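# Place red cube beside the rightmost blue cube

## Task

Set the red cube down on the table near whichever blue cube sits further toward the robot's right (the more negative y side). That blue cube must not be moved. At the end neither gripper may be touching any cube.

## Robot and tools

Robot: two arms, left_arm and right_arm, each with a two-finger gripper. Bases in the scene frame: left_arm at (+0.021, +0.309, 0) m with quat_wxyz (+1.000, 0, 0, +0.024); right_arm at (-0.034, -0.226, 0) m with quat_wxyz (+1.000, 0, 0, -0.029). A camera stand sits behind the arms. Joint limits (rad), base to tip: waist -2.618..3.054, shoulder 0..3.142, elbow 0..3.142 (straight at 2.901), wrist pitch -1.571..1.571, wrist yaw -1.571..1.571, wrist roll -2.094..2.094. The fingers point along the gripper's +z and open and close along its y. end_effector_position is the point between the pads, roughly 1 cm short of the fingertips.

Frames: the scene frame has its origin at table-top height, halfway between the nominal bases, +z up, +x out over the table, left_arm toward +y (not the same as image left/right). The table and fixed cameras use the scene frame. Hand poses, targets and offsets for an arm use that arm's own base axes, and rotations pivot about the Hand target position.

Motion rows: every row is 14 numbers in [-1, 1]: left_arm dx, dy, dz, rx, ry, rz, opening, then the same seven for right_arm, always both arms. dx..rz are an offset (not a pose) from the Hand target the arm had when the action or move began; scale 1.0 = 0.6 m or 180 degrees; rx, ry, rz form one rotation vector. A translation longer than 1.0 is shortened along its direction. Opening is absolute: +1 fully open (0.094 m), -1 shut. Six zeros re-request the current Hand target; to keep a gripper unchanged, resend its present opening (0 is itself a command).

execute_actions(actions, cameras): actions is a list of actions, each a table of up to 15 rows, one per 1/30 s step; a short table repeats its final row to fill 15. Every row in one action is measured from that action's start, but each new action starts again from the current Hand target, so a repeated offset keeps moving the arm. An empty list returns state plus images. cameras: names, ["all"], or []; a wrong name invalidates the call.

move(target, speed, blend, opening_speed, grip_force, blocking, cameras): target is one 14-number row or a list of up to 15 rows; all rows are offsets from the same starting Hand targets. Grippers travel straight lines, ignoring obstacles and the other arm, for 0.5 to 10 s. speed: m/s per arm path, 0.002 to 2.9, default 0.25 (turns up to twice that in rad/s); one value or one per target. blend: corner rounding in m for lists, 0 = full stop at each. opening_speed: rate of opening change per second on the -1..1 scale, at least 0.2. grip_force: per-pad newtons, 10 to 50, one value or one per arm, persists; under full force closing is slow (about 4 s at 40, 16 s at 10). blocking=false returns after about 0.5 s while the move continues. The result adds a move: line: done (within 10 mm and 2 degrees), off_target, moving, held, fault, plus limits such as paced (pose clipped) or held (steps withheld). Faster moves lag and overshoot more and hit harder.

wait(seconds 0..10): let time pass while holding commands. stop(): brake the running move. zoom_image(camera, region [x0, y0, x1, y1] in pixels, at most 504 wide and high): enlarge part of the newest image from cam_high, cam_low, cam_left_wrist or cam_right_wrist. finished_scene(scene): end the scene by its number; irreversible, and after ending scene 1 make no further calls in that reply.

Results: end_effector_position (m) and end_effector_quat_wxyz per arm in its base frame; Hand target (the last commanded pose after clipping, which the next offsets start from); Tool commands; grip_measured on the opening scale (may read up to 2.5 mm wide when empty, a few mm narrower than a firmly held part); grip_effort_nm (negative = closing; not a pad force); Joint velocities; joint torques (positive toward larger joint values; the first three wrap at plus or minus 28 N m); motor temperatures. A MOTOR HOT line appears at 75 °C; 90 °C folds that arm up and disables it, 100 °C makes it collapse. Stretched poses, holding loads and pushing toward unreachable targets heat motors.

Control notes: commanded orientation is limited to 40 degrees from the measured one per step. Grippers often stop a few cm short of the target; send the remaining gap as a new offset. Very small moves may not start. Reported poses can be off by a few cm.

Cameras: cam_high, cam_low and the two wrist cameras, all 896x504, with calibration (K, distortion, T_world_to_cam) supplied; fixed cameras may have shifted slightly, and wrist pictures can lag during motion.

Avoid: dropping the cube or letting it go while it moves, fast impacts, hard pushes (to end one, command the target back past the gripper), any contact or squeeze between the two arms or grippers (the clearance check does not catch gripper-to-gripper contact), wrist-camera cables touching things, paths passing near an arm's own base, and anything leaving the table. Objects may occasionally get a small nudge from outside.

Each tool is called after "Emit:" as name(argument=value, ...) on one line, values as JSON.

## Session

Emit:
execute_actions(actions=[], cameras=["cam_high"])

Emit:
zoom_image(camera="cam_high", region=[270, 165, 620, 345])

Scene clock: 0.00 s.
left_arm: end_effector_position=(+0.3257, +0.0013, +0.3405) grip_measured=+1.000 grip_effort_nm=n/a end_effector_quat_wxyz=(+0.605, -0.085, +0.792, -0.026) | right_arm: end_effector_position=(+0.2733, +0.0995, +0.2998) grip_measured=+1.000 grip_effort_nm=n/a end_effector_quat_wxyz=(+0.386, +0.040, +0.905, +0.172)
Joint positions: left_arm=[-0.071 0.864 0.982 -0.391 -0.13 -0.186 0.094] | right_arm=[0.317 1 1.257 -0.956 -0.045 0.426 0.094]
Joint velocities: within noise
Joint torques (N m): no reading
Motor temperatures (°C): left_arm=[26 26 27 24 23 25 27] | right_arm=[24 28 27 27 24 26 24]
Heat: left arm: 27 °C; right arm: 28 °C.
Hand target: left_arm +0.3241, +0.0016, +0.3488; +0.613, -0.085, +0.785, -0.027 | right_arm +0.2713, +0.0985, +0.3018; +0.387, +0.039, +0.905, +0.172
Tool commands: left_gripper/opening=+1.0 right_gripper/opening=+1.0
Images, in order (width x height): cam_high 896x504.

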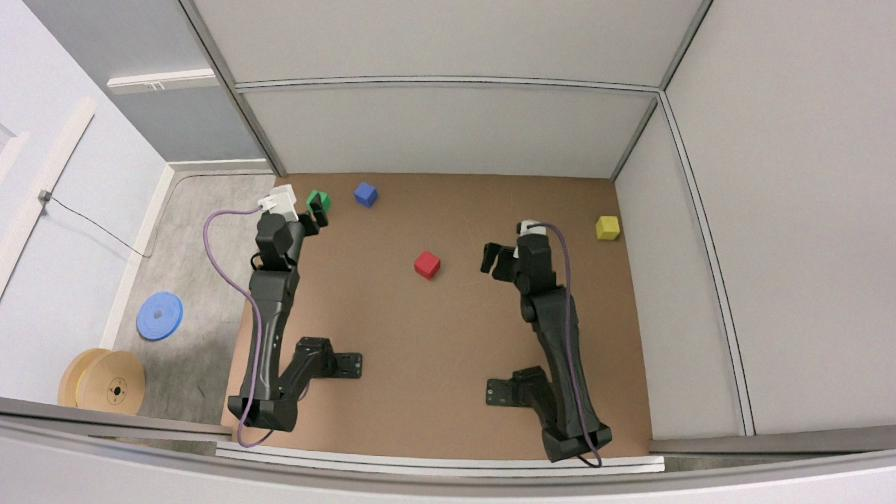

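Scaled by 1.440.

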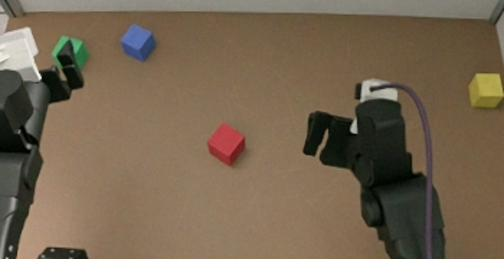

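Emit:
execute_actions(actions=[], cameras=["cam_low", "cam_right_wrist", "cam_left_wrist"])

Scene clock: 3.97 s.
left_arm: end_effector_position=(+0.3257, +0.0013, +0.3405) grip_measured=+1.000 grip_effort_nm=-0.03 end_effector_quat_wxyz=(+0.605, -0.085, +0.792, -0.026) | right_arm: end_effector_position=(+0.2733, +0.0995, +0.2998) grip_measured=+1.000 grip_effort_nm=-0.02 end_effector_quat_wxyz=(+0.386, +0.040, +0.905, +0.172)
Joint positions: left_arm=[-0.071 0.864 0.982 -0.391 -0.13 -0.186 0.094] | right_arm=[0.317 1 1.257 -0.956 -0.045 0.426 0.094]
Joint velocities: within noise
Joint torques (N m): left_arm=[0.02 -0.95 7.94 2 -0.04 0.02] | right_arm=[-0.06 -1.95 8.1 1.57 0.01 0]
Motor temperatures (°C): left_arm=[26 26 27 26 23 25 27] | right_arm=[24 28 28 27 24 26 24]
Heat: left arm: 27 °C; right arm: 28 °C.
Hand target: left_arm +0.3241, +0.0016, +0.3488; +0.613, -0.085, +0.785, -0.027 | right_arm +0.2713, +0.0985, +0.3018; +0.387, +0.039, +0.905, +0.172
Tool commands: left_gripper/opening=+1.0 right_gripper/opening=+1.0
camera_calibration:
cam_left_wrist: T_world_to_cam=[[0.0923018, -0.983371, 0.156404, -0.082976], [-0.621726, -0.17961, -0.762363, 0.502445], [0.777777, -0.0268727, -0.627965, 0.0492111], [0, 0, 0, 1]] pos_world=[0.281766, 0.00997021, 0.426926]
cam_right_wrist: T_world_to_cam=[[0.0690845, -0.944688, -0.320613, 0.16858], [-0.936501, 0.0493403, -0.347176, 0.393467], [0.343792, 0.324238, -0.881293, 0.229019], [0, 0, 0, 1]] pos_world=[0.278101, 0.0655849, 0.392484]
Images, in order (width x height): cam_low 896x504, cam_left_wrist 896x504, cam_right_wrist 896x504.

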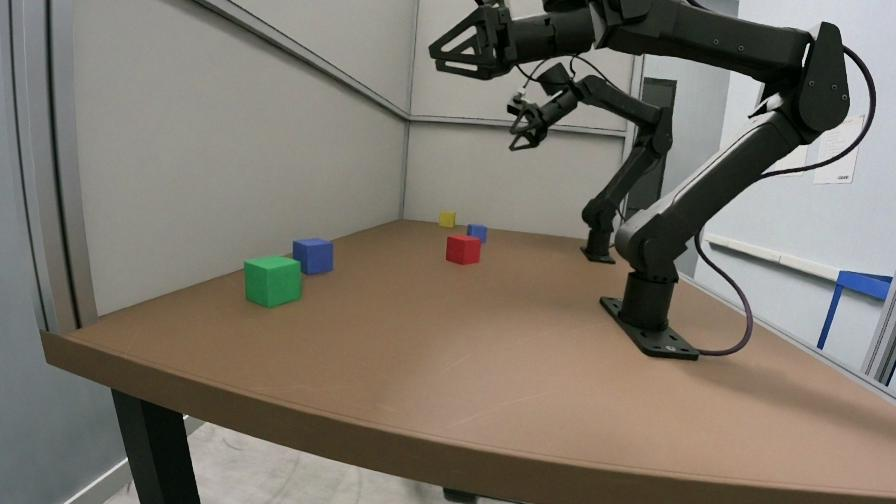

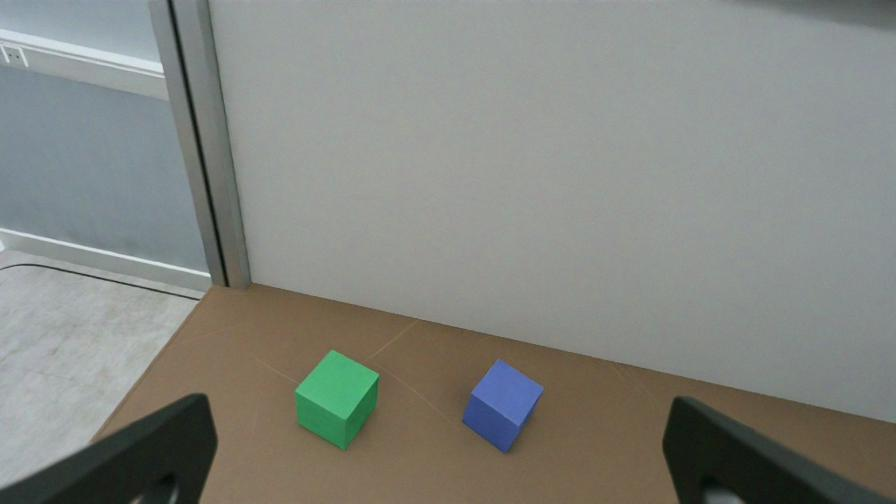

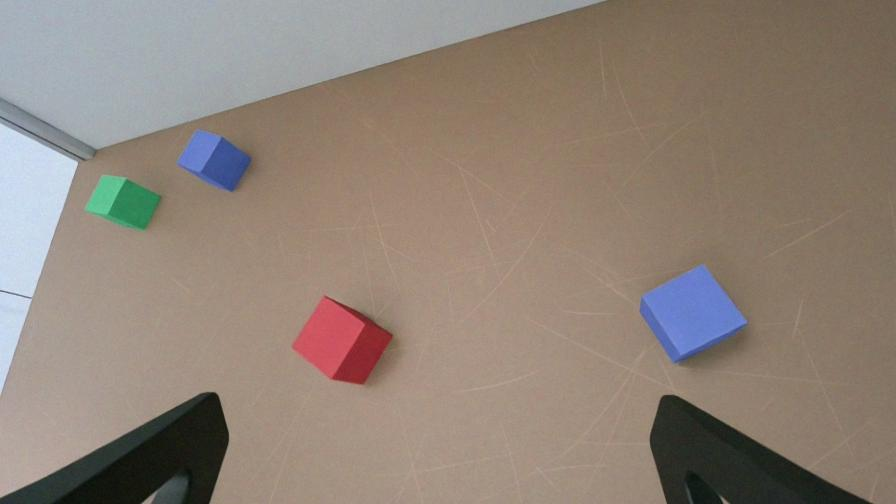

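Emit:
move(target=[[0,0,0,0,0,0,1,0.1112,0.3292,-0.303,-0.1621,0.0508,0.31,1],[0,0,0,0,0,0,1,0.1112,0.3292,-0.473,-0.1621,0.0508,0.31,-0.1],[0,0,0,0,0,0,1,0.1112,0.3292,-0.2697,-0.1621,0.0508,0.31,-0.1],[0,0,0,0,0,0,1,0.0095,-0.2167,-0.2863,-0.139,0.0881,0.1472,-0.1],[0,0,0,0,0,0,1,0.0095,-0.2167,-0.3863,-0.139,0.0881,0.1472,-0.1]], speed=[0.5,0.25,0.4,0.5,0.25], blend=[0.03,0,0.03,0.03,0], cameras=["cam_right_wrist"])

Scene clock: 48.27 s.
left_arm: end_effector_position=(+0.3257, +0.0013, +0.3405) grip_measured=+1.000 grip_effort_nm=-0.03 end_effector_quat_wxyz=(+0.605, -0.085, +0.792, -0.026) | right_arm: end_effector_position=(+0.2749, -0.0340, +0.0740) grip_measured=+0.151 grip_effort_nm=-1.05 end_effector_quat_wxyz=(+0.204, -0.224, +0.952, +0.040)
Joint positions: left_arm=[-0.071 0.864 0.982 -0.391 -0.13 -0.186 0.094] | right_arm=[-0.304 1.314 0.798 -0.734 -0.274 -0.72 0.054]
Joint torques (N m): left_arm=[0.02 -0.99 7.91 2 -0.04 0.02] | right_arm=[-0.66 -3.33 6.61 1.18 -0.48 -0.11]
Motor temperatures (°C): left_arm=[26 26 28 31 23 25 27] | right_arm=[24 28 30 30 24 26 24]
Heat: left arm: 31 °C; right arm: 30 °C.
Hand target: left_arm +0.3241, +0.0016, +0.3488; +0.613, -0.085, +0.785, -0.027 | right_arm +0.2770, -0.0315, +0.0699; +0.211, -0.228, +0.949, +0.050
Off the commanded pose: left_arm 0.008 m, 1 deg | right_arm 0.005 m, 2 deg.
move: done; target 2's new opening was sent with right_arm's hand 0.013 m and 2 deg from that target
camera_calibration:
cam_right_wrist: T_world_to_cam=[[0.455716, -0.889464, 0.0343052, -0.160692], [-0.890095, -0.455044, 0.025808, 0.26558], [-0.00734495, -0.042296, -0.999078, 0.165481], [0, 0, 0, 1]] pos_world=[0.310837, -0.01508, 0.163987]
Images, in order (width x height): cam_right_wrist 896x504.

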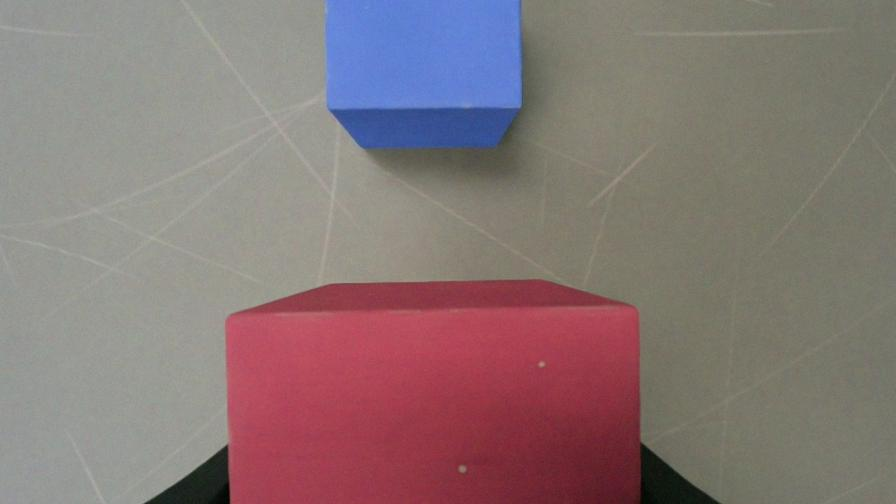

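Emit:
move(target=[[0,0,0,0,0,0,1,0.0197,0.013,-0.0333,0,0,0,-0.1],[0,0,0,0,0,0,1,0.0197,0.013,-0.0967,0,0,0,0.55],[0,0,0,0,0,0,1,0.0197,0.013,0.08,0,0,0,0.55]], speed=[0.2,0.15,0.3], blend=[0.02,0,0], cameras=["cam_right_wrist"])

Scene clock: 65.03 s.
left_arm: end_effector_position=(+0.3257, +0.0013, +0.3405) grip_measured=+1.000 grip_effort_nm=-0.03 end_effector_quat_wxyz=(+0.605, -0.085, +0.792, -0.026) | right_arm: end_effector_position=(+0.2891, -0.0259, +0.1125) grip_measured=+0.548 grip_effort_nm=0.09 end_effector_quat_wxyz=(+0.209, -0.227, +0.950, +0.048)
Joint positions: left_arm=[-0.071 0.864 0.982 -0.391 -0.13 -0.186 0.094] | right_arm=[-0.267 1.327 0.959 -0.87 -0.282 -0.688 0.073]
Joint torques (N m): left_arm=[0.02 -0.99 7.92 2 -0.05 0.02] | right_arm=[0.35 -4.9 9.14 0.82 -0.21 0.05]
Heat: left arm: 32 °C; right arm: 30 °C.
Hand target: left_arm +0.3241, +0.0016, +0.3488; +0.613, -0.085, +0.785, -0.027 | right_arm +0.2888, -0.0238, +0.1179; +0.210, -0.228, +0.949, +0.050
Off the commanded pose: left_arm 0.008 m, 1 deg | right_arm 0.006 m, 0 deg.
move: done; blend cut to 0.0124 m at target 1; target 2's new opening was sent with right_arm's hand 0.016 m and 1 deg from that target
camera_calibration:
cam_right_wrist: T_world_to_cam=[[0.464912, -0.885052, 0.0232222, -0.162641], [-0.885357, -0.464767, 0.0116274, 0.280903], [0.000502094, -0.0259657, -0.999663, 0.202649], [0, 0, 0, 1]] pos_world=[0.324211, -0.00812914, 0.203092]
Images, in order (width x height): cam_right_wrist 896x504.

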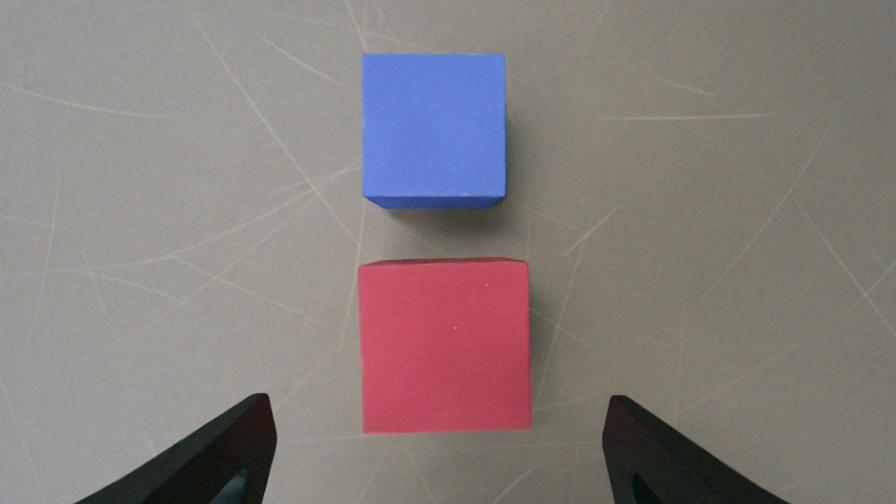

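Emit:
finished_scene(scene=3)

The scene is finished: the task was done.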